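# Press the stapler arm fully down, then let it rise

## Task

Push the stapler's arm firmly until it bottoms out, hold it there briefly, then release it so it springs back up. The stapler must stay upright and where it was on the table throughout; tipping it over or shifting it out of place means failure. Nothing may fall off the table or be left off it.

## Robot and tools

Robot: the upper body of a humanoid on a stand past the table's -x edge, facing roughly +x. Only the right arm (seven joints) and its right hand move. The hand has a thumb and two fingers, index and middle.

Scene frame, used by every result line: z = 0 is the table top and +z points up. +x runs across the table away from the robot, and the robot's right is toward -y. The table's near edge is at x = 0.18 m. The right shoulder sits about 0.28 m above the pelvis, 0.14 m toward -y and 0.06 m toward +x. The hand point can get at most 0.55 m from the shoulder. Printed positions may be a few cm off, more at long reach.

Hand point: a spot 0.06 m in front of the palm, where thumb and fingertips meet in a pinch. Its own axes: +y out of the palm face (the thumb side), +z along the straightened fingers, +x across the palm from the index toward the middle finger. Flat fingers reach 0.095 m past it along +z, and the thumb tip 0.035 m along +y. To work from above, turn the hand so +y faces down. The wrist camera and its clamp, on the index side, can strike objects.

execute_actions(actions, cameras): actions is a list of actions run in order. Each action is a table of 1 to 15 rows, and each row lasts one control step (1/30 s). An action always lasts 15 steps (0.5 s); a short table repeats its last row. Each row holds exactly 13 numbers, each in [-1, 1], in this order: dx, dy, dz, rx, ry, rz, thumb_0, thumb_1, thumb_2, middle_0, middle_1, index_0, index_1. An empty actions list only returns state and images. cameras chooses the images returned: omitted, null or ["all"] gives both, [] gives none. The names are cam_head (896x504) and cam_wrist (896x504); any other name invalidates the call.

Arm numbers (dx, dy, dz, rx, ry, rz) are an offset, not a pose. They are measured along the Hand target's own axes, starting from the Hand target at the beginning of that action. Every row in an action counts from that same start, not from the row before it, so ramping rows gives a smooth move. A new action begins from the updated Hand target, so sending the same offset again moves further. Scale: 1.0 equals 0.6 m of travel or 180 degrees of turn. rx, ry, rz form a single rotation vector.

Hand numbers (the last seven) are absolute goal angles, each scaled between its hinge's limits. thumb_0 only swivels the thumb (+60 degrees at +1, -60 at -1): toward +1 a bent thumb tip heads to the middle finger, toward -1 to the index. For the other six, +1 is open and -1 is closed. thumb_1 runs +35 to -60 degrees and is straight at +0.26; thumb_2 runs 0 to -100. Each finger's _0 bends the knuckle toward the thumb (0 to +90) and _1 bends the tip link (0 to +100). A 0 is a real command; to keep the hand unchanged, repeat the seven values you sent last. Motors act like soft springs and press only while the goal is past the contact surface. A free hinge moves only once its goal is about 0.06 to 0.07 (thumb_0: 0.17) away, and halts roughly that far short. Large jumps in goals make fingers snap at top speed.

Motion limits: each step, the command is clipped to 70 mm and 16 degrees from the measured hand pose, then solved by damped inverse kinematics, favouring position. Joint targets move at most 2.4 rad/s and take 0.1 s to accelerate. The arm lags and overshoots a little. Chained actions end short, and long moves may too. Big wrist turns can swing the elbow. The hand often stops short of the target, and waiting will not close the gap; send the remaining distance as an offset. To stop pressing on something, command the target back past the actual hand point.

Result lines: end_effector_position (m) and end_effector_quat_wxyz, both in the scene frame. Hand target is the last commanded pose after clipping, and the next offsets start from it. hand_goal and hand_position list the seven hand values in command order; hand_torque_nm gives motor torques, positive toward -1. Joint positions use these ranges in rad, base to hand: shoulder pitch -2.800 to 2.670, shoulder roll -2.252 to 0.000, shoulder yaw -2.618 to 2.618, elbow -1.047 to 2.094, wrist roll -1.972 to 1.972, wrist pitch -1.614 to 1.614, wrist yaw -1.614 to 1.614. Joint torques include the arm's own weight, plus per-unit offset, friction and noise; positive means toward larger joint angles. Joint velocities marked "within noise" mean the arm is still. A result arrives once the robot settles, at most 3 s after the last action. Time keeps running while you think, and the robot holds its last command.

zoom_image(camera, region): camera is cam_head or cam_wrist. region is [x0, y0, x1, y1] in pixels of that camera's latest image, origin at top-left, at most 504 by 504. It only works on a camera included in the newest images.

finished_scene(scene): pass the current scene number; it ends the scene for good and the goal must still hold afterwards. The first scene is practice and may be skipped this way.

Heat and cautions: holding loads, a stretched arm or pushing toward unreachable poses heats motors. MOTOR HOT appears at 90 °C. At 120 °C an OVER-TEMPERATURE FAULT drops the arm for 30 to 60 s or longer, sometimes with no warning first. Wrist drives are weak and all joints have play. Press the stapler arm straight down with enough force to bottom it, but avoid slamming, sideways shoves, or anything that tips or slides the stapler. Then lift the hand away so the stapler arm springs back freely.

Each tool is called as name(argument=value, ...) on one line, values as JSON.

## Session

execute_actions(actions=[])

Scene clock: 0.00 s.
end_effector_position=(+0.2118, -0.1899, +0.2958) hand_goal=(+0.000, +0.263, +1.000, +1.000, +1.000, +1.000, +1.000) hand_position=(+0.000, +0.263, +1.000, +1.000, +1.000, +1.000, +1.000) hand_torque_nm=(+0.00, +0.00, +0.00, +0.00, +0.00, +0.00, +0.00) end_effector_quat_wxyz=(+0.710, -0.602, +0.178, -0.319)
Joint positions: [0.403 -0.922 -1.025 -0.576 0.135 -0.859 0.389]
Joint velocities: within noise
Joint torques (N m): no reading
Hand target: +0.2118, -0.1899, +0.2958; +0.710, -0.602, +0.178, -0.319

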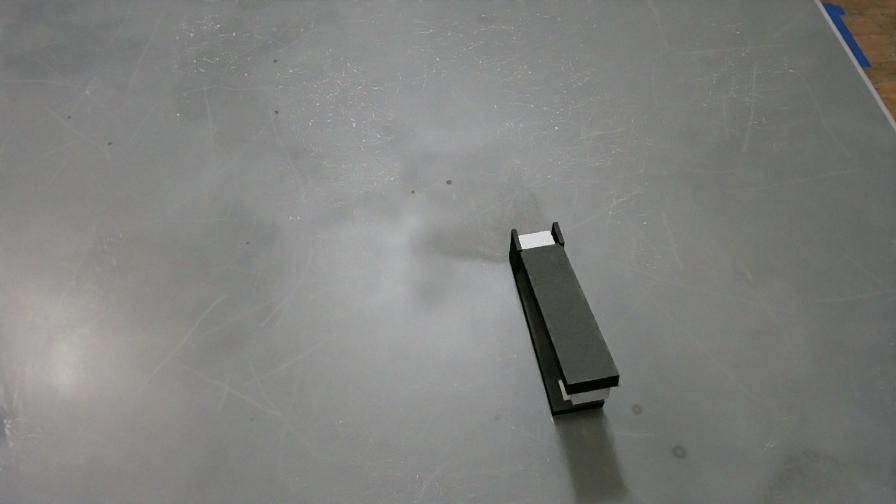

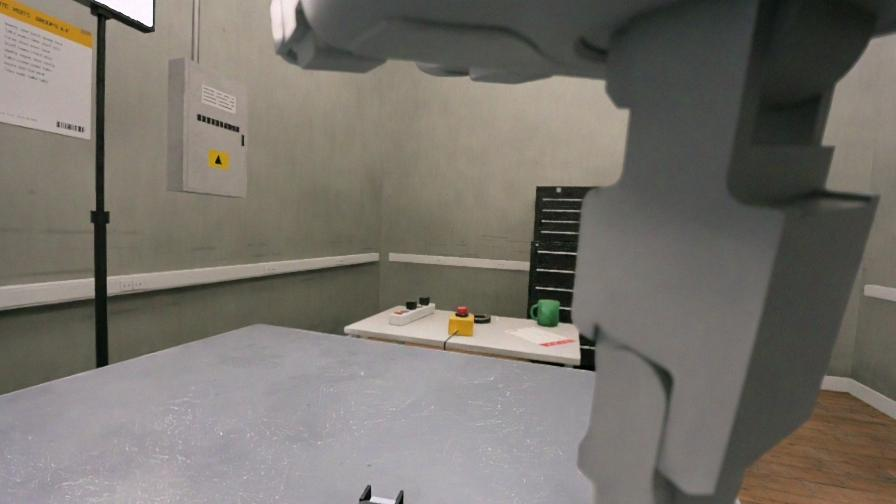

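execute_actions(actions=[[[0.033,0.036,0.105,0,0,0,0,1,1,0.4,0.4,0.4,0.4]],[[0.033,0.036,0.105,0,0,0,0,1,1,0,0,0,0]],[[0,0,0,-0.0685,0.026,0.028,0,1,1,-0.5,-0.5,-0.5,-0.5]],[[0,0,0,-0.0685,0.026,0.028,0,1,1,-1,-1,-1,-1]],[[0,0,0,-0.0685,0.026,0.028,0,1,1,-1,-1,-1,-1]],[[0,0,0,-0.0685,0.026,0.028,0,1,1,-1,-1,-1,-1]]])

Scene clock: 12.17 s.
end_effector_position=(+0.3298, -0.1222, +0.2826) hand_goal=(+0.000, +1.000, +1.000, -1.000, -1.000, -1.000, -1.000) hand_position=(+0.000, +0.930, +1.000, -0.925, -0.937, -0.925, -0.937) hand_torque_nm=(+0.00, -0.09, +0.00, +0.09, +0.09, +0.09, +0.09) end_effector_quat_wxyz=(-0.401, +0.743, -0.505, +0.178)
Joint positions: [-1.419 -1.152 0.634 -0.304 -0.013 0.566 1.103]
Joint velocities: within noise
Joint torques (N m): [-6.52 -1.86 -1.96 0.85 -0.38 -0.02 -0.43]
Hand target: +0.3314, -0.1199, +0.2858; -0.403, +0.744, -0.502, +0.182
Off the commanded pose: 0.004 m, 1 deg.

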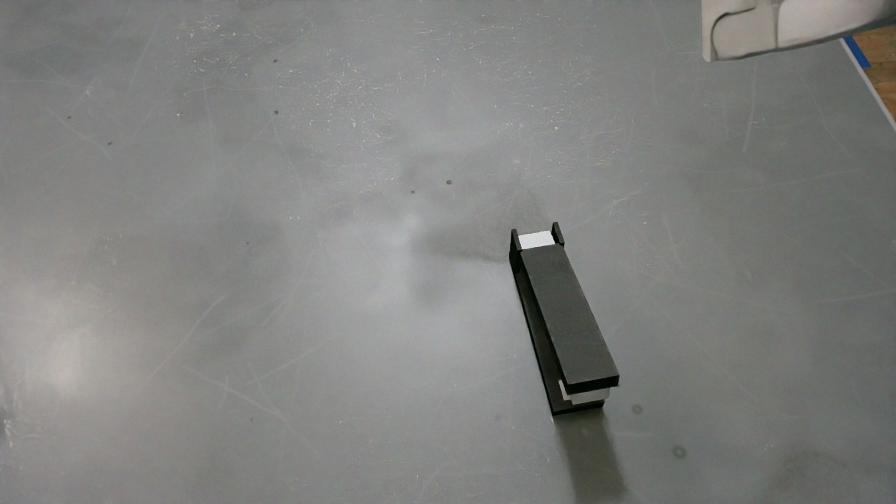

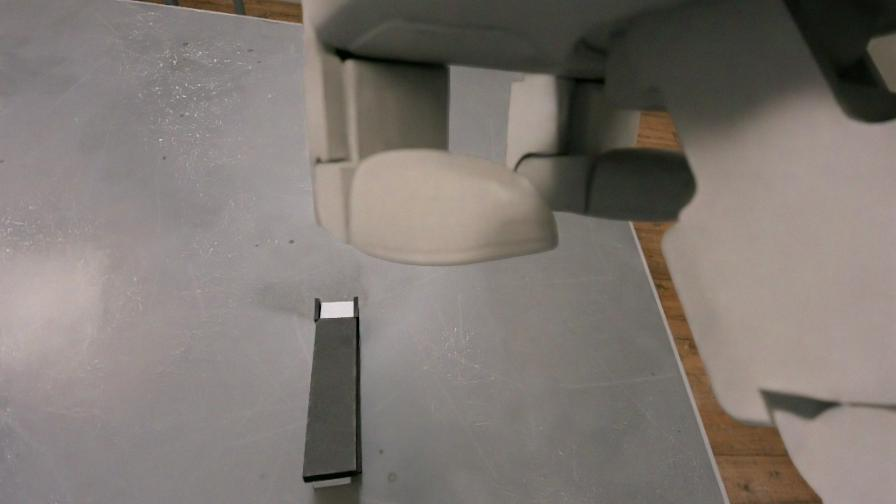

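execute_actions(actions=[[[0,0,0,-0.0685,0.026,0.028,0,1,1,-1,-1,-1,-1]],[[0,0,0,-0.0685,0.026,0.028,0,1,1,-1,-1,-1,-1]],[[0,0,0,-0.0685,0.026,0.028,0,1,1,-1,-1,-1,-1]],[[0,0,0,-0.0685,0.026,0.028,0,1,1,-1,-1,-1,-1]]])

Scene clock: 16.27 s.
end_effector_position=(+0.3308, -0.1196, +0.2877) hand_goal=(+0.000, +1.000, +1.000, -1.000, -1.000, -1.000, -1.000) hand_position=(+0.000, +0.930, +1.000, -0.925, -0.937, -0.925, -0.938) hand_torque_nm=(+0.00, -0.09, +0.00, +0.09, +0.09, +0.09, +0.08) end_effector_quat_wxyz=(-0.344, +0.745, -0.550, +0.153)
Joint positions: [-1.556 -1.074 0.742 -0.171 -0.043 0.634 1.242]
Joint velocities: within noise
Joint torques (N m): [-3.88 -3.18 -2.64 -0.45 0.16 -0.29 -0.7]
Hand target: +0.3291, -0.1220, +0.2834; -0.341, +0.745, -0.555, +0.147 (last step not sent: back at the drive's target)
Off the commanded pose: 0.005 m, 15 deg.
pose unreachable: on one or more control steps of this call, first in action 0 (counted from 0), an arm could not follow its commanded pose, so it was not sent that pose on those steps. It may still have moved: this result reports where it is.
cause: moving toward the commanded pose would bring two parts of the arm too close to each other (its forearm and its thumb, with joints 6 (wrist pitch) and 7 (wrist yaw) between them).

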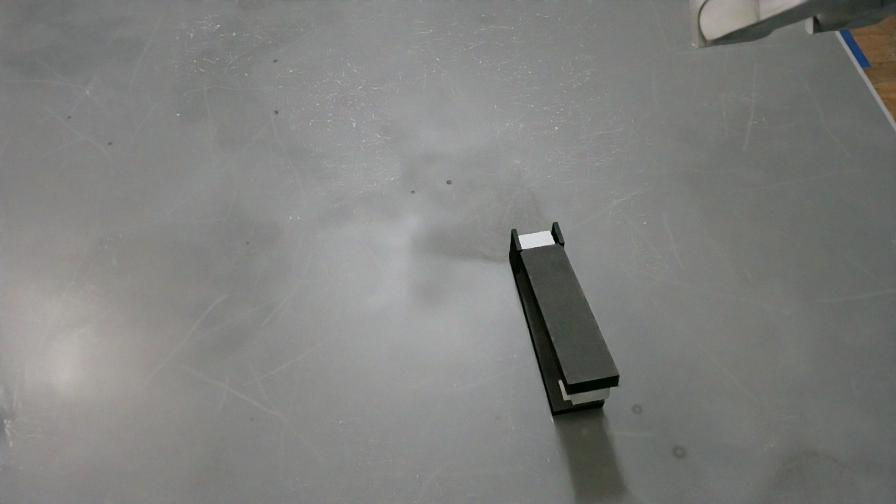

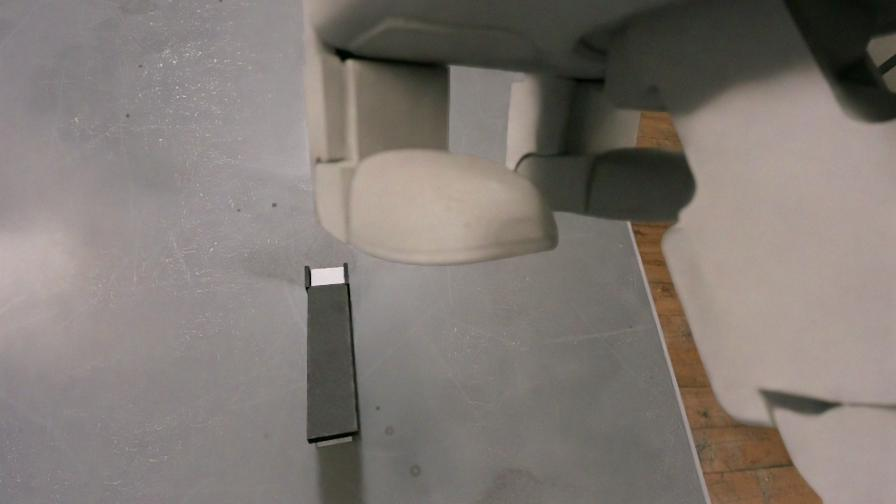

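execute_actions(actions=[[[0.01,0.048,0.05,0,0,0,0,1,1,-1,-1,-1,-1]],[[0.011,0.048,0.051,0,0,0,0,1,1,-1,-1,-1,-1]]])

Scene clock: 22.87 s.
end_effector_position=(+0.3269, -0.1228, +0.2007) hand_goal=(+0.000, +1.000, +1.000, -1.000, -1.000, -1.000, -1.000) hand_position=(+0.000, +0.930, +1.000, -0.925, -0.939, -0.925, -0.939) hand_torque_nm=(+0.00, -0.09, +0.00, +0.09, +0.08, +0.09, +0.08) end_effector_quat_wxyz=(-0.341, +0.743, -0.556, +0.147)
Joint positions: [-1.247 -1.081 0.798 -0.293 -0.066 0.621 0.953]
Joint velocities: within noise
Joint torques (N m): [-5.3 -2.22 -2.12 0.28 -0.35 -0.38 -0.68]
Hand target: +0.3277, -0.1216, +0.1989; -0.341, +0.745, -0.555, +0.147
Off the commanded pose: 0.002 m, 0 deg.

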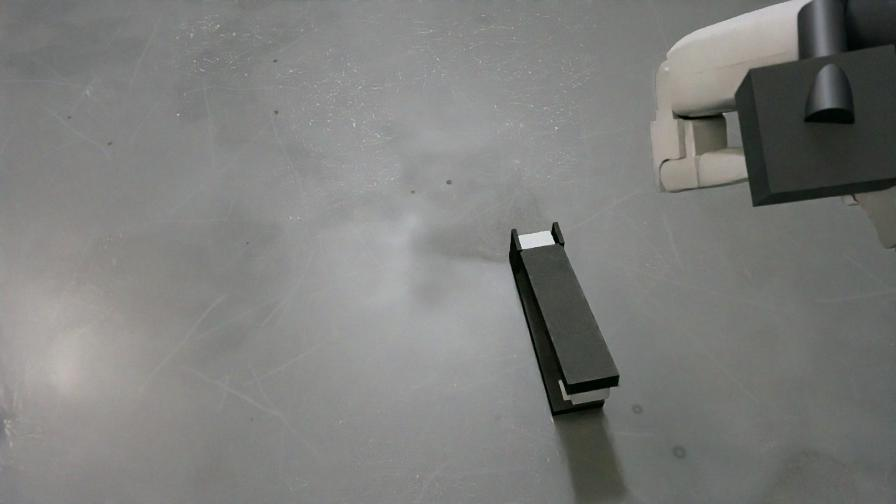

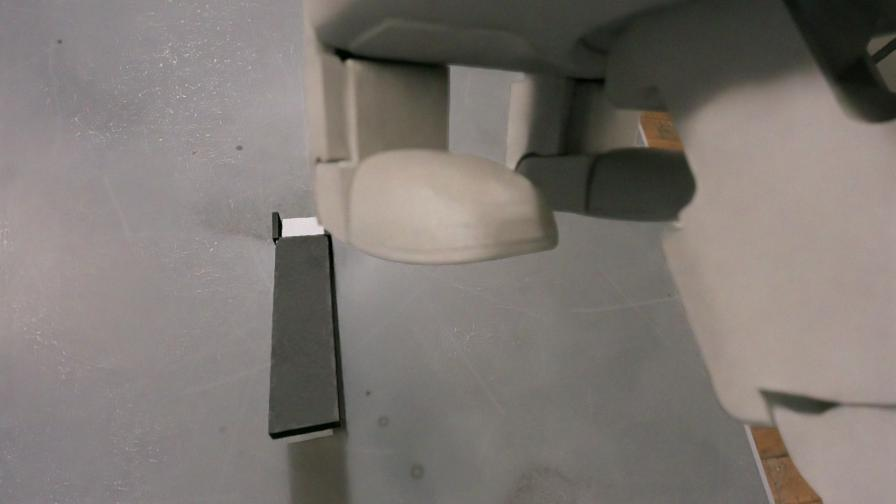

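execute_actions(actions=[[[0,0,0,0,0.035,-0.033,0,1,1,-1,-1,-1,-1]],[[0.0,0.068,0.072,0,0,0,0,1,1,-1,-1,-1,-1]]])

Scene clock: 28.93 s.
end_effector_position=(+0.3249, -0.1233, +0.1389) hand_goal=(+0.000, +1.000, +1.000, -1.000, -1.000, -1.000, -1.000) hand_position=(+0.000, +0.930, +1.000, -0.925, -0.939, -0.925, -0.939) hand_torque_nm=(+0.00, -0.09, +0.00, +0.09, +0.08, +0.09, +0.08) end_effector_quat_wxyz=(-0.299, +0.763, -0.536, +0.203)
Joint positions: [-1.163 -0.987 1.006 -0.316 -0.276 0.707 0.816]
Joint velocities: within noise
Joint torques (N m): [-5.71 -2.03 -2.24 -0.16 -0.43 -0.21 -0.67]
Hand target: +0.3270, -0.1213, +0.1395; -0.302, +0.763, -0.533, +0.205
Off the commanded pose: 0.003 m, 1 deg.

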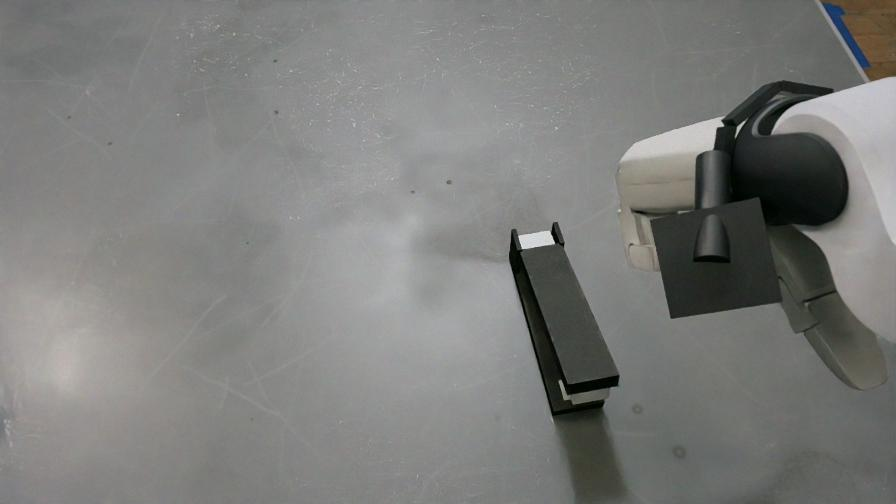

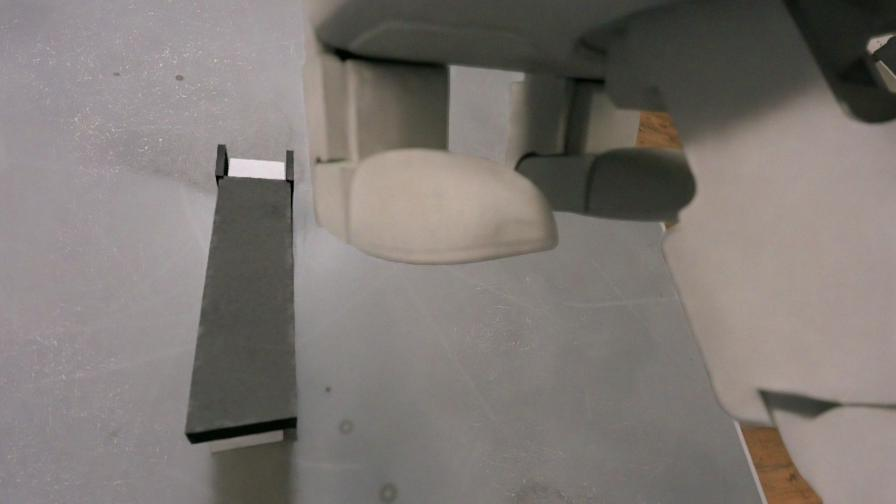

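execute_actions(actions=[[[-0.014,0.043,0.074,0,0,0,0,1,1,-1,-1,-1,-1]]])

zoom_image(camera="cam_head", region=[450, 150, 800, 450])

Scene clock: 33.77 s.
end_effector_position=(+0.3347, -0.1116, +0.0907) hand_goal=(+0.000, +1.000, +1.000, -1.000, -1.000, -1.000, -1.000) hand_position=(+0.000, +0.930, +1.000, -0.925, -0.939, -0.925, -0.939) hand_torque_nm=(+0.00, -0.09, +0.00, +0.09, +0.08, +0.09, +0.08) end_effector_quat_wxyz=(-0.300, +0.763, -0.533, +0.208)
Joint positions: [-1.103 -0.841 1.092 -0.125 -0.334 0.651 0.665]
Joint velocities: within noise
Joint torques (N m): [-5.42 -1.72 -2.25 -0.52 -0.15 -0.16 -0.65]
Hand target: +0.3345, -0.1091, +0.0895; -0.302, +0.763, -0.533, +0.205
Off the commanded pose: 0.003 m, 0 deg.

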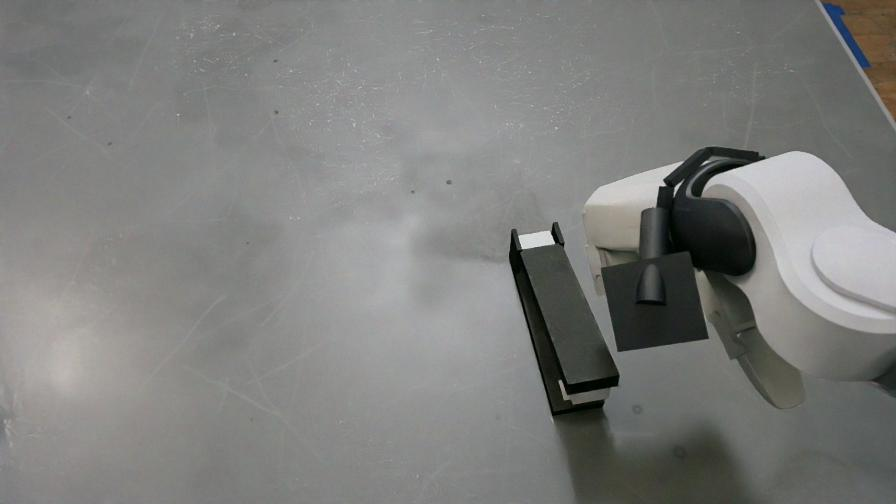

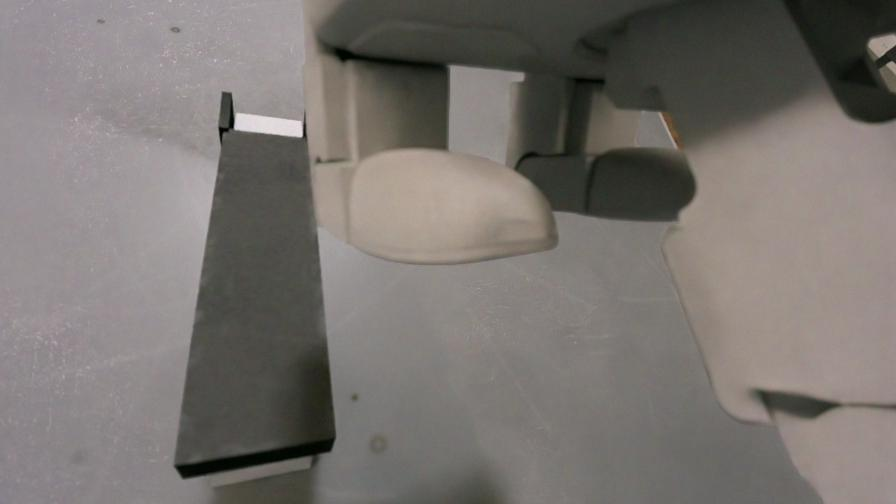

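Scaled by 1.440 from the camera's 896x504 image, which has a finer 1280x720 frame.

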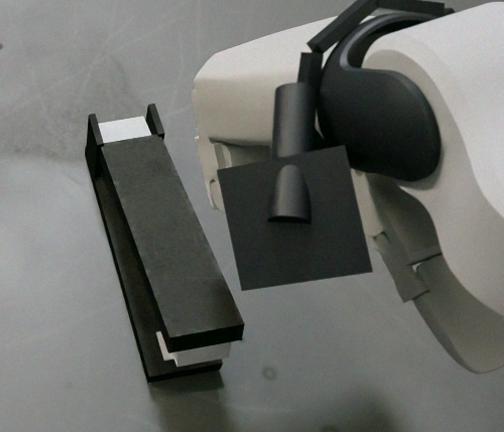

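execute_actions(actions=[[[-0.034,0.027,0.021,0,0,0,0,1,1,-1,-1,-1,-1]]])

zoom_image(camera="cam_head", region=[450, 150, 800, 450])

Scene clock: 37.00 s.
end_effector_position=(+0.3268, -0.0878, +0.0750) hand_goal=(+0.000, +1.000, +1.000, -1.000, -1.000, -1.000, -1.000) hand_position=(+0.000, +0.930, +1.000, -0.925, -0.939, -0.925, -0.939) hand_torque_nm=(+0.00, -0.09, +0.00, +0.09, +0.08, +0.09, +0.08) end_effector_quat_wxyz=(-0.310, +0.763, -0.529, +0.205)
Joint positions: [-1.086 -0.744 1.144 -0.127 -0.366 0.732 0.616]
Joint velocities: within noise
Joint torques (N m): [-4.5 -2.09 -1.74 -0.42 -0.35 0.07 -0.7]
Hand target: +0.3242, -0.0909, +0.0694; -0.302, +0.763, -0.533, +0.205
Off the commanded pose: 0.007 m, 1 deg.

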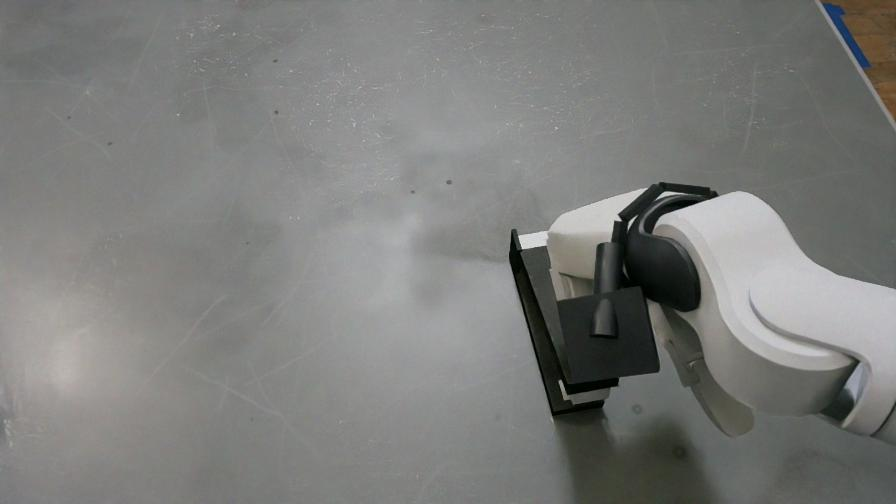

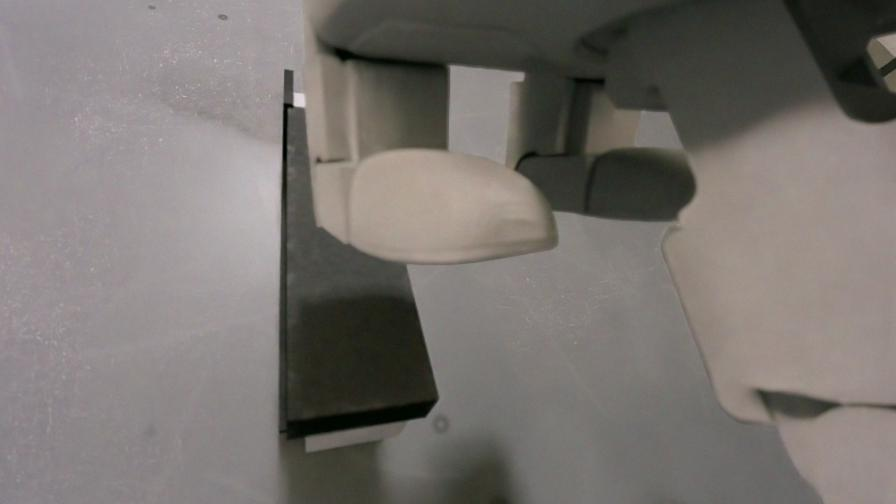

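Scaled by 1.440 from the camera's 896x504 image, which has a finer 1280x720 frame.

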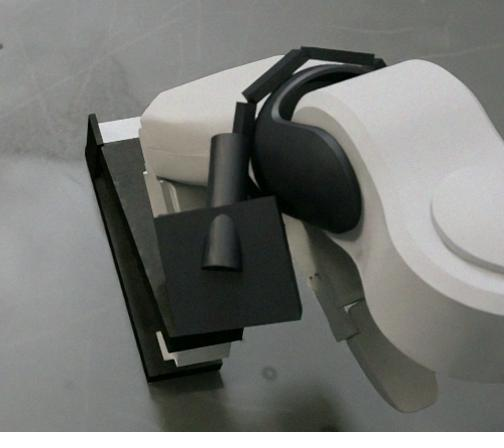

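execute_actions(actions=[[[-0.016,0.020,-0.041,0,0,0,0,1,1,-1,-1,-1,-1]]])

zoom_image(camera="cam_head", region=[450, 150, 800, 450])

Scene clock: 39.47 s.
end_effector_position=(+0.3005, -0.0877, +0.0830) hand_goal=(+0.000, +1.000, +1.000, -1.000, -1.000, -1.000, -1.000) hand_position=(+0.000, +0.930, +1.000, -0.925, -0.939, -0.925, -0.939) hand_torque_nm=(+0.00, -0.09, +0.00, +0.09, +0.08, +0.09, +0.08) end_effector_quat_wxyz=(-0.307, +0.761, -0.533, +0.205)
Joint positions: [-1.061 -0.802 1.177 -0.348 -0.389 0.905 0.644]
Joint velocities: within noise
Joint torques (N m): [-3.91 -2.79 -1.66 -2.36 -0.57 0.08 -0.7]
Hand target: +0.2970, -0.0909, +0.0794; -0.302, +0.763, -0.533, +0.205
Off the commanded pose: 0.006 m, 1 deg.

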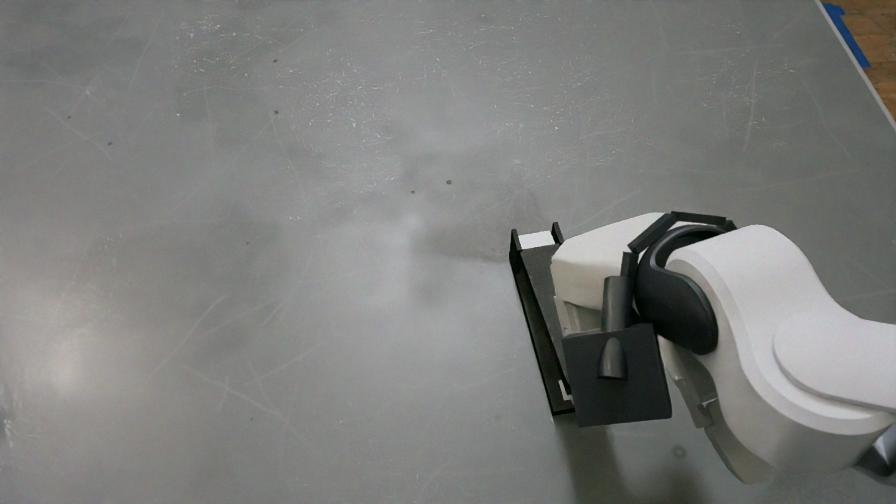

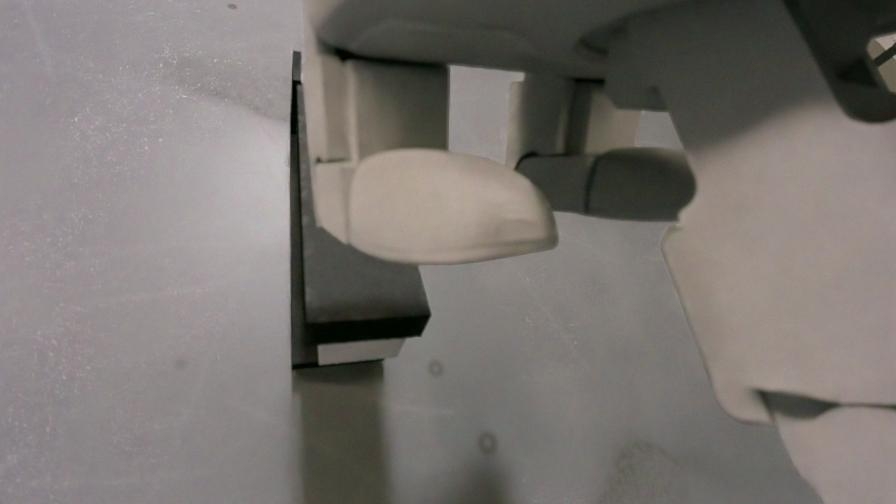

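Scaled by 1.440 from the camera's 896x504 image, which has a finer 1280x720 frame.

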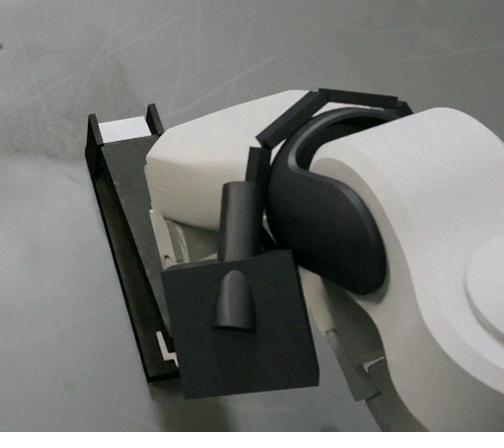

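execute_actions(actions=[[[0,0.0136,0.0147,0,0,0,0,1,1,-1,-1,-1,-1]],[[0,0.0136,0.0147,0,0,0,0,1,1,-1,-1,-1,-1]]])

execute_actions(actions=[[[0,0.0136,0.0147,0,0,0,0,1,1,-1,-1,-1,-1]]])

Scene clock: 42.30 s.
end_effector_position=(+0.3018, -0.0913, +0.0611) hand_goal=(+0.000, +1.000, +1.000, -1.000, -1.000, -1.000, -1.000) hand_position=(+0.000, +0.930, +1.000, -0.925, -0.939, -0.925, -0.939) hand_torque_nm=(+0.00, -0.09, +0.00, +0.09, +0.08, +0.09, +0.08) end_effector_quat_wxyz=(-0.307, +0.761, -0.530, +0.213)
Joint positions: [-1.017 -0.778 1.212 -0.27 -0.392 0.859 0.55]
Joint velocities: within noise
Joint torques (N m): [-3.83 -1.46 -1.76 -0.73 -0.19 -0.19 -0.7]
Hand target: +0.2969, -0.0907, +0.0553; -0.302, +0.763, -0.533, +0.205
Off the commanded pose: 0.008 m, 1 deg.

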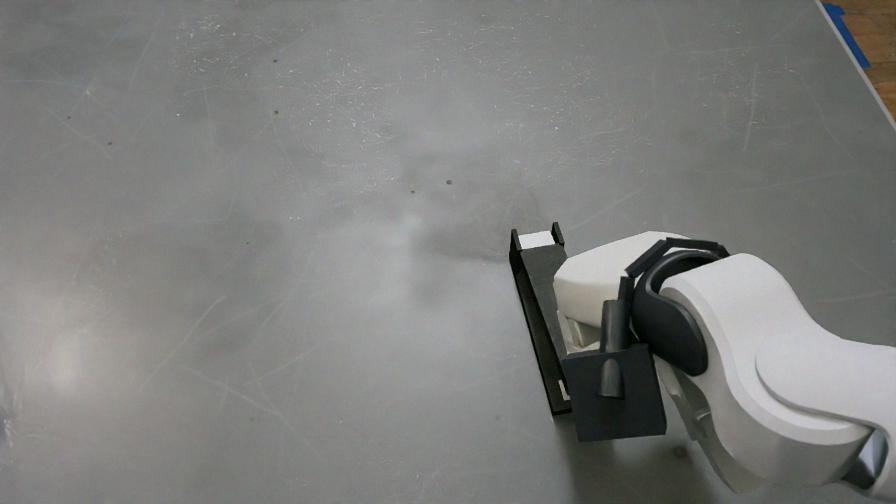

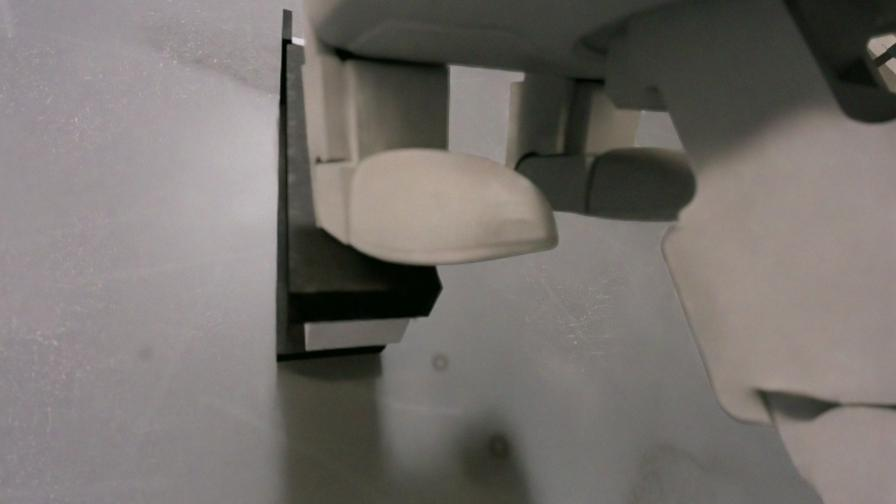

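Scene clock: 43.00 s.
end_effector_position=(+0.3063, -0.0898, +0.0531) hand_goal=(+0.000, +1.000, +1.000, -1.000, -1.000, -1.000, -1.000) hand_position=(+0.000, +0.930, +1.000, -0.925, -0.939, -0.965, -0.939) hand_torque_nm=(+0.00, -0.09, +0.00, +0.09, +0.08, +0.04, +0.08) end_effector_quat_wxyz=(-0.315, +0.758, -0.528, +0.219)
Joint positions: [-1.004 -0.757 1.216 -0.22 -0.392 0.83 0.502]
Joint velocities: within noise
Joint torques (N m): [-3.34 -1.37 -1.27 -0.46 -0.11 -0.21 -0.47]
Hand target: +0.2969, -0.0906, +0.0433; -0.302, +0.763, -0.533, +0.205
Off the commanded pose: 0.014 m, 2 deg.

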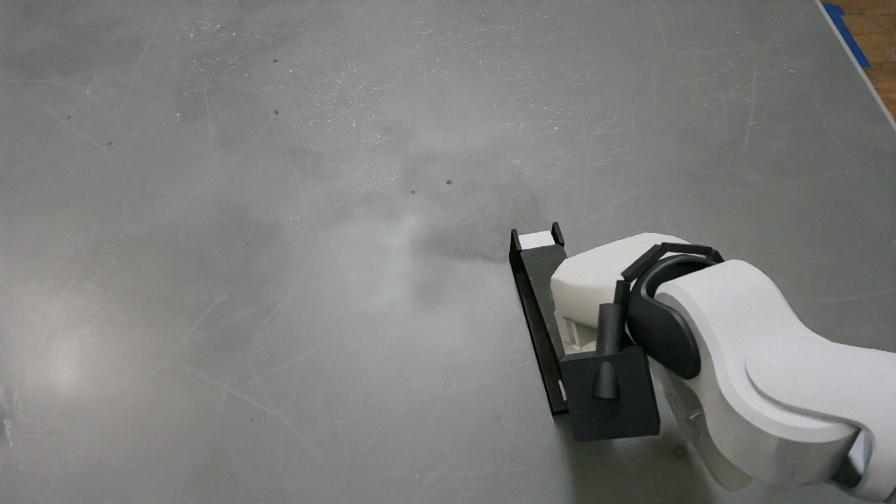

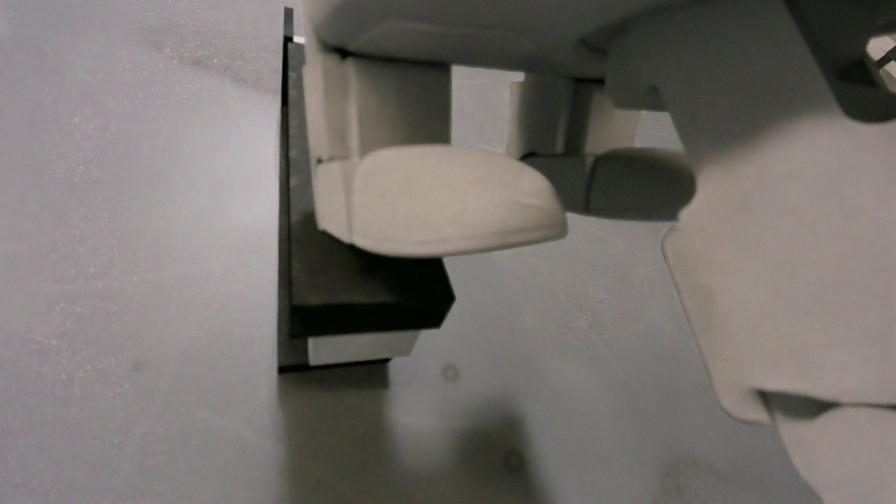

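execute_actions(actions=[[[0,0.0136,0.0147,0,0,0,0,1,1,-1,-1,-1,-1]],[[0,0.0136,0.0147,0,0,0,0,1,1,-1,-1,-1,-1]]])

Scene clock: 45.43 s.
end_effector_position=(+0.3160, -0.0854, +0.0389) hand_goal=(+0.000, +1.000, +1.000, -1.000, -1.000, -1.000, -1.000) hand_position=(+0.000, +0.930, +1.000, -0.925, -0.939, -0.997, -0.939) hand_torque_nm=(+0.00, -0.09, +0.00, +0.09, +0.08, +0.00, +0.08) end_effector_quat_wxyz=(-0.332, +0.752, -0.521, +0.229)
Joint positions: [-0.986 -0.709 1.225 -0.115 -0.392 0.767 0.409]
Joint velocities: within noise
Joint torques (N m): [-2.03 -1.22 -0.44 0.47 0.13 -0.14 -0.05]
Hand target: +0.2968, -0.0904, +0.0193; -0.302, +0.763, -0.533, +0.205
Off the commanded pose: 0.028 m, 5 deg.

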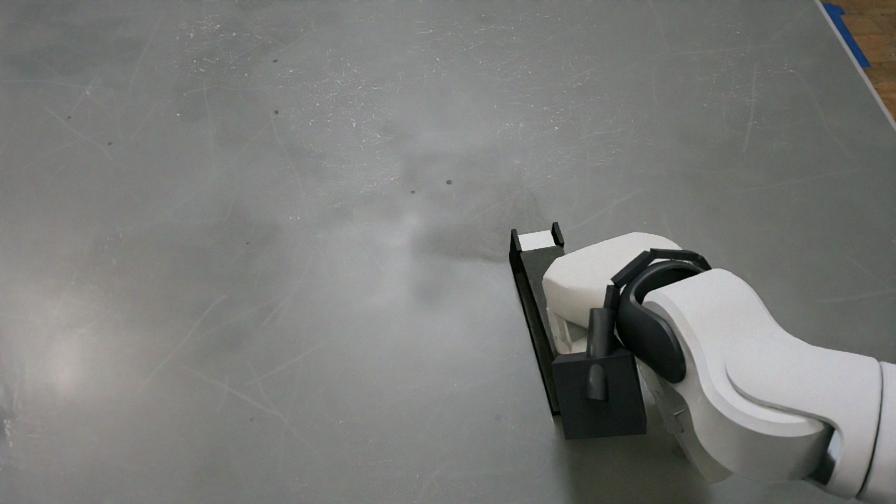

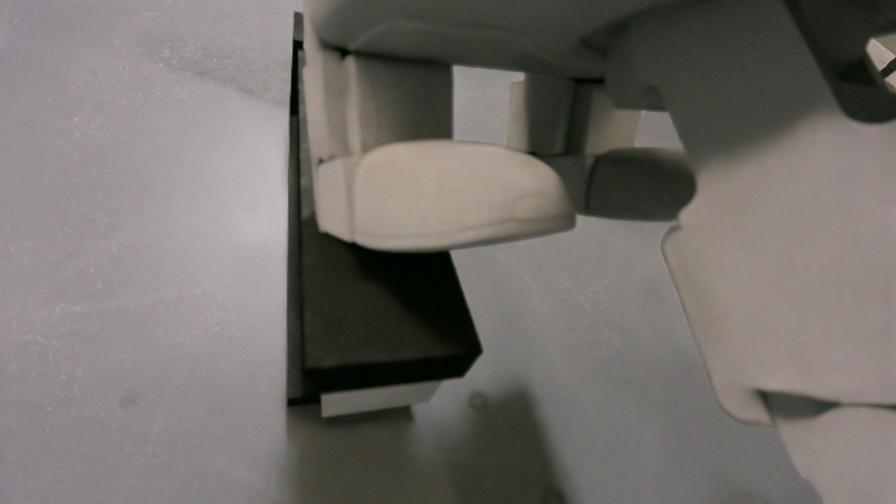

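execute_actions(actions=[[[-0.007,0.037,0.012,0,0,0,0,1,1,-1,-1,-1,-1]]])

zoom_image(camera="cam_head", region=[470, 200, 670, 440])

Scene clock: 47.73 s.
end_effector_position=(+0.3136, -0.0843, +0.0273) hand_goal=(+0.000, +1.000, +1.000, -1.000, -1.000, -1.000, -1.000) hand_position=(+0.000, +0.930, +1.000, -0.925, -0.939, -0.998, -0.939) hand_torque_nm=(+0.00, -0.09, +0.00, +0.09, +0.08, +0.00, +0.08) end_effector_quat_wxyz=(-0.344, +0.746, -0.517, +0.241)
Joint positions: [-0.945 -0.692 1.244 -0.1 -0.411 0.774 0.332]
Joint velocities: within noise
Joint torques (N m): [-0.65 -0.72 0.33 1.04 0.33 -0.27 0.21]
Hand target: +0.2846, -0.0902, -0.0010; -0.302, +0.763, -0.533, +0.205
Off the commanded pose: 0.041 m, 7 deg.

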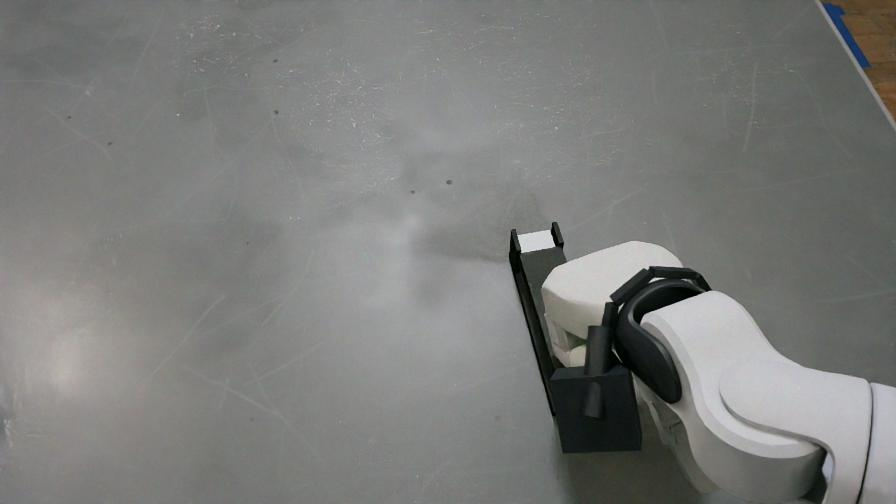

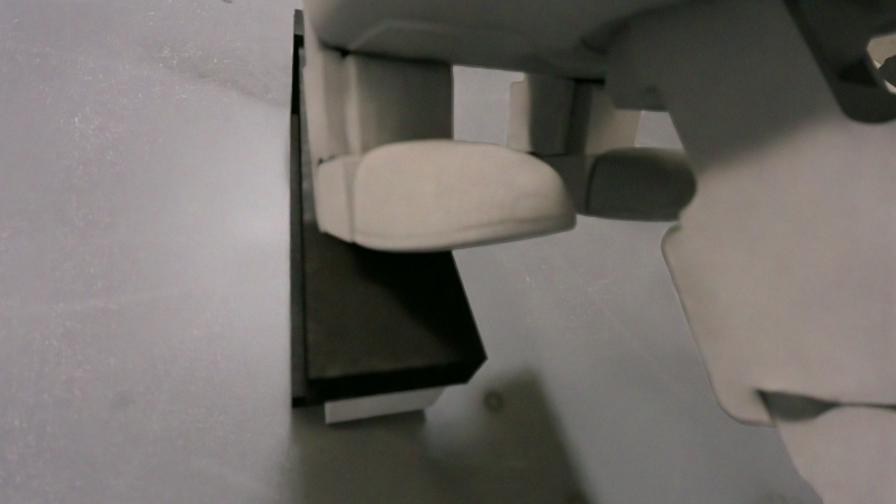

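Scaled by 2.100 from the camera's 896x504 image, which has a finer 1280x720 frame.

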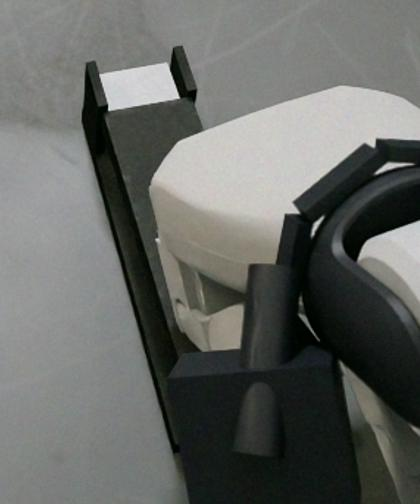

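execute_actions(actions=[[[-0.004,0.025,0.016,0,0,0,0,1,1,-1,-1,-1,-1]],[[-0.002,0.020,0.016,0,0,0,0,1,1,-1,-1,-1,-1]]])

zoom_image(camera="cam_head", region=[470, 200, 670, 440])

Scene clock: 50.20 s.
end_effector_position=(+0.3212, -0.0743, +0.0135) hand_goal=(+0.000, +1.000, +1.000, -1.000, -1.000, -1.000, -1.000) hand_position=(+0.000, +0.930, +1.000, -0.925, -0.939, -0.999, -0.939) hand_torque_nm=(+0.00, -0.09, +0.00, +0.09, +0.08, +0.00, +0.08) end_effector_quat_wxyz=(-0.375, +0.734, -0.506, +0.254)
Joint positions: [-0.915 -0.632 1.249 -0.002 -0.418 0.721 0.209]
Joint velocities: within noise
Joint torques (N m): [1.31 -0.42 1.83 3.46 0.56 -0.23 1.15]
Hand target: +0.2769, -0.0889, -0.0334; -0.302, +0.763, -0.533, +0.205
Off the commanded pose: 0.066 m, 11 deg.

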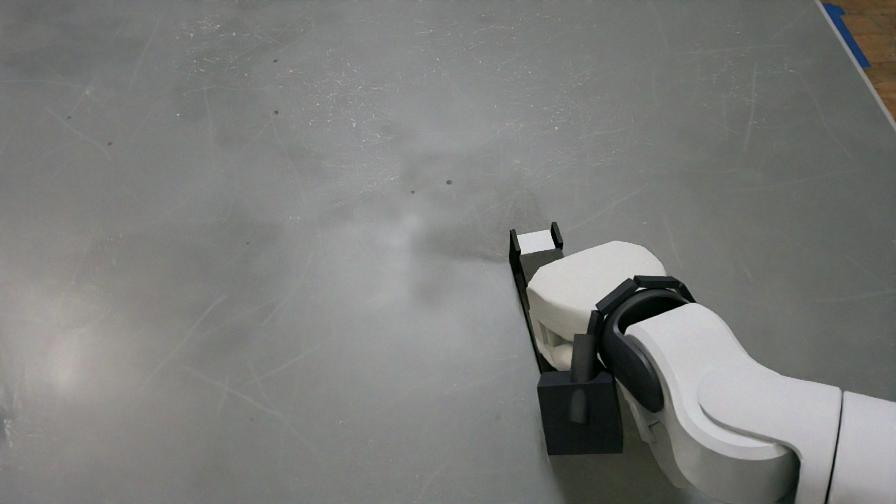

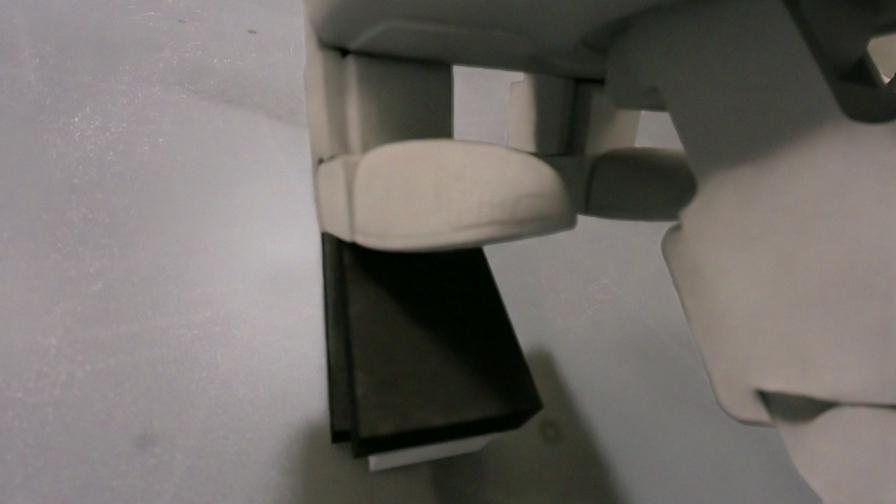

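Scaled by 2.100 from the camera's 896x504 image, which has a finer 1280x720 frame.

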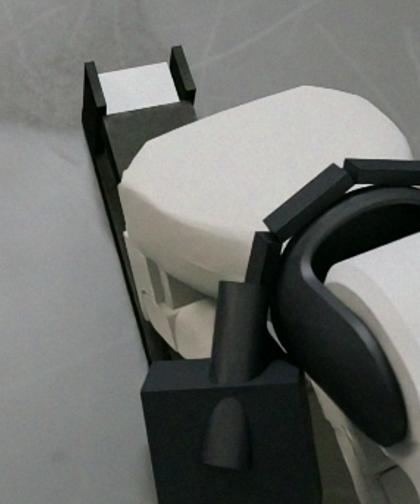

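execute_actions(actions=[[[0,-0.0347,-0.0375,0,0,0,0,1,1,-1,-1,-1,-1]],[[0,-0.0347,-0.0375,0,0,0,0,1,1,-1,-1,-1,-1]],[[0,-0.0347,-0.0375,0,0,0,0,1,1,-1,-1,-1,-1]],[[0,-0.0347,-0.0375,0,0,0,0,1,1,-1,-1,-1,-1]]])

zoom_image(camera="cam_head", region=[470, 200, 670, 440])

Scene clock: 55.07 s.
end_effector_position=(+0.2745, -0.0892, +0.0853) hand_goal=(+0.000, +1.000, +1.000, -1.000, -1.000, -1.000, -1.000) hand_position=(+0.000, +0.930, +1.000, -0.925, -0.939, -0.999, -0.939) hand_torque_nm=(+0.00, -0.09, +0.00, +0.09, +0.08, +0.00, +0.08) end_effector_quat_wxyz=(-0.298, +0.765, -0.535, +0.200)
Joint positions: [-1.042 -0.84 1.232 -0.518 -0.416 1.045 0.663]
Joint velocities: within noise
Joint torques (N m): [-5.13 -2.74 -2.32 -2.44 -0.49 0.1 -0.33]
Hand target: +0.2772, -0.0900, +0.0892; -0.302, +0.763, -0.533, +0.205
Off the commanded pose: 0.005 m, 1 deg.

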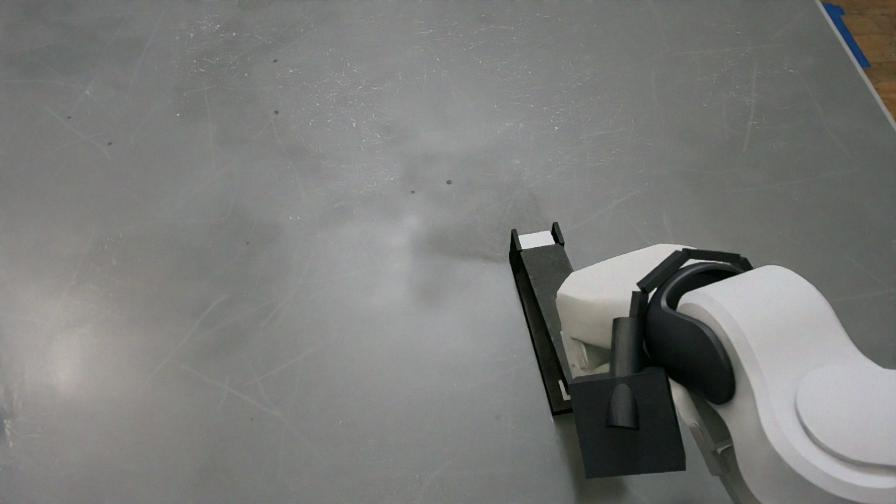

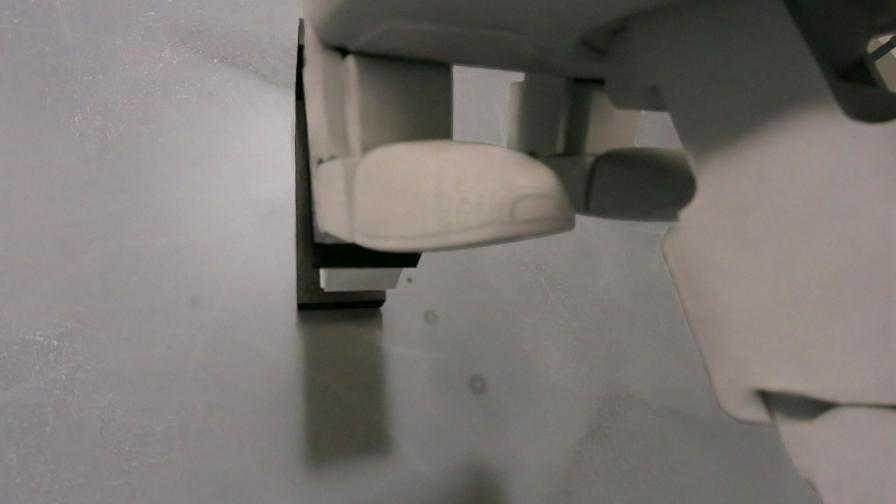

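Scaled by 2.100 from the camera's 896x504 image, which has a finer 1280x720 frame.

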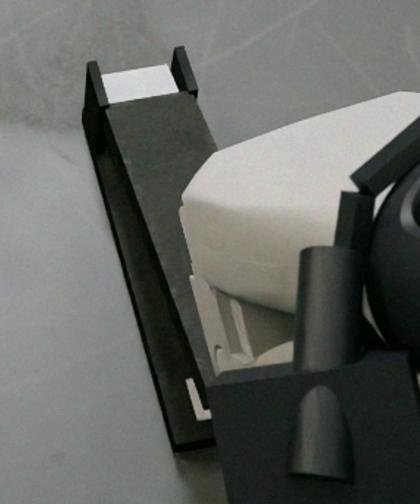

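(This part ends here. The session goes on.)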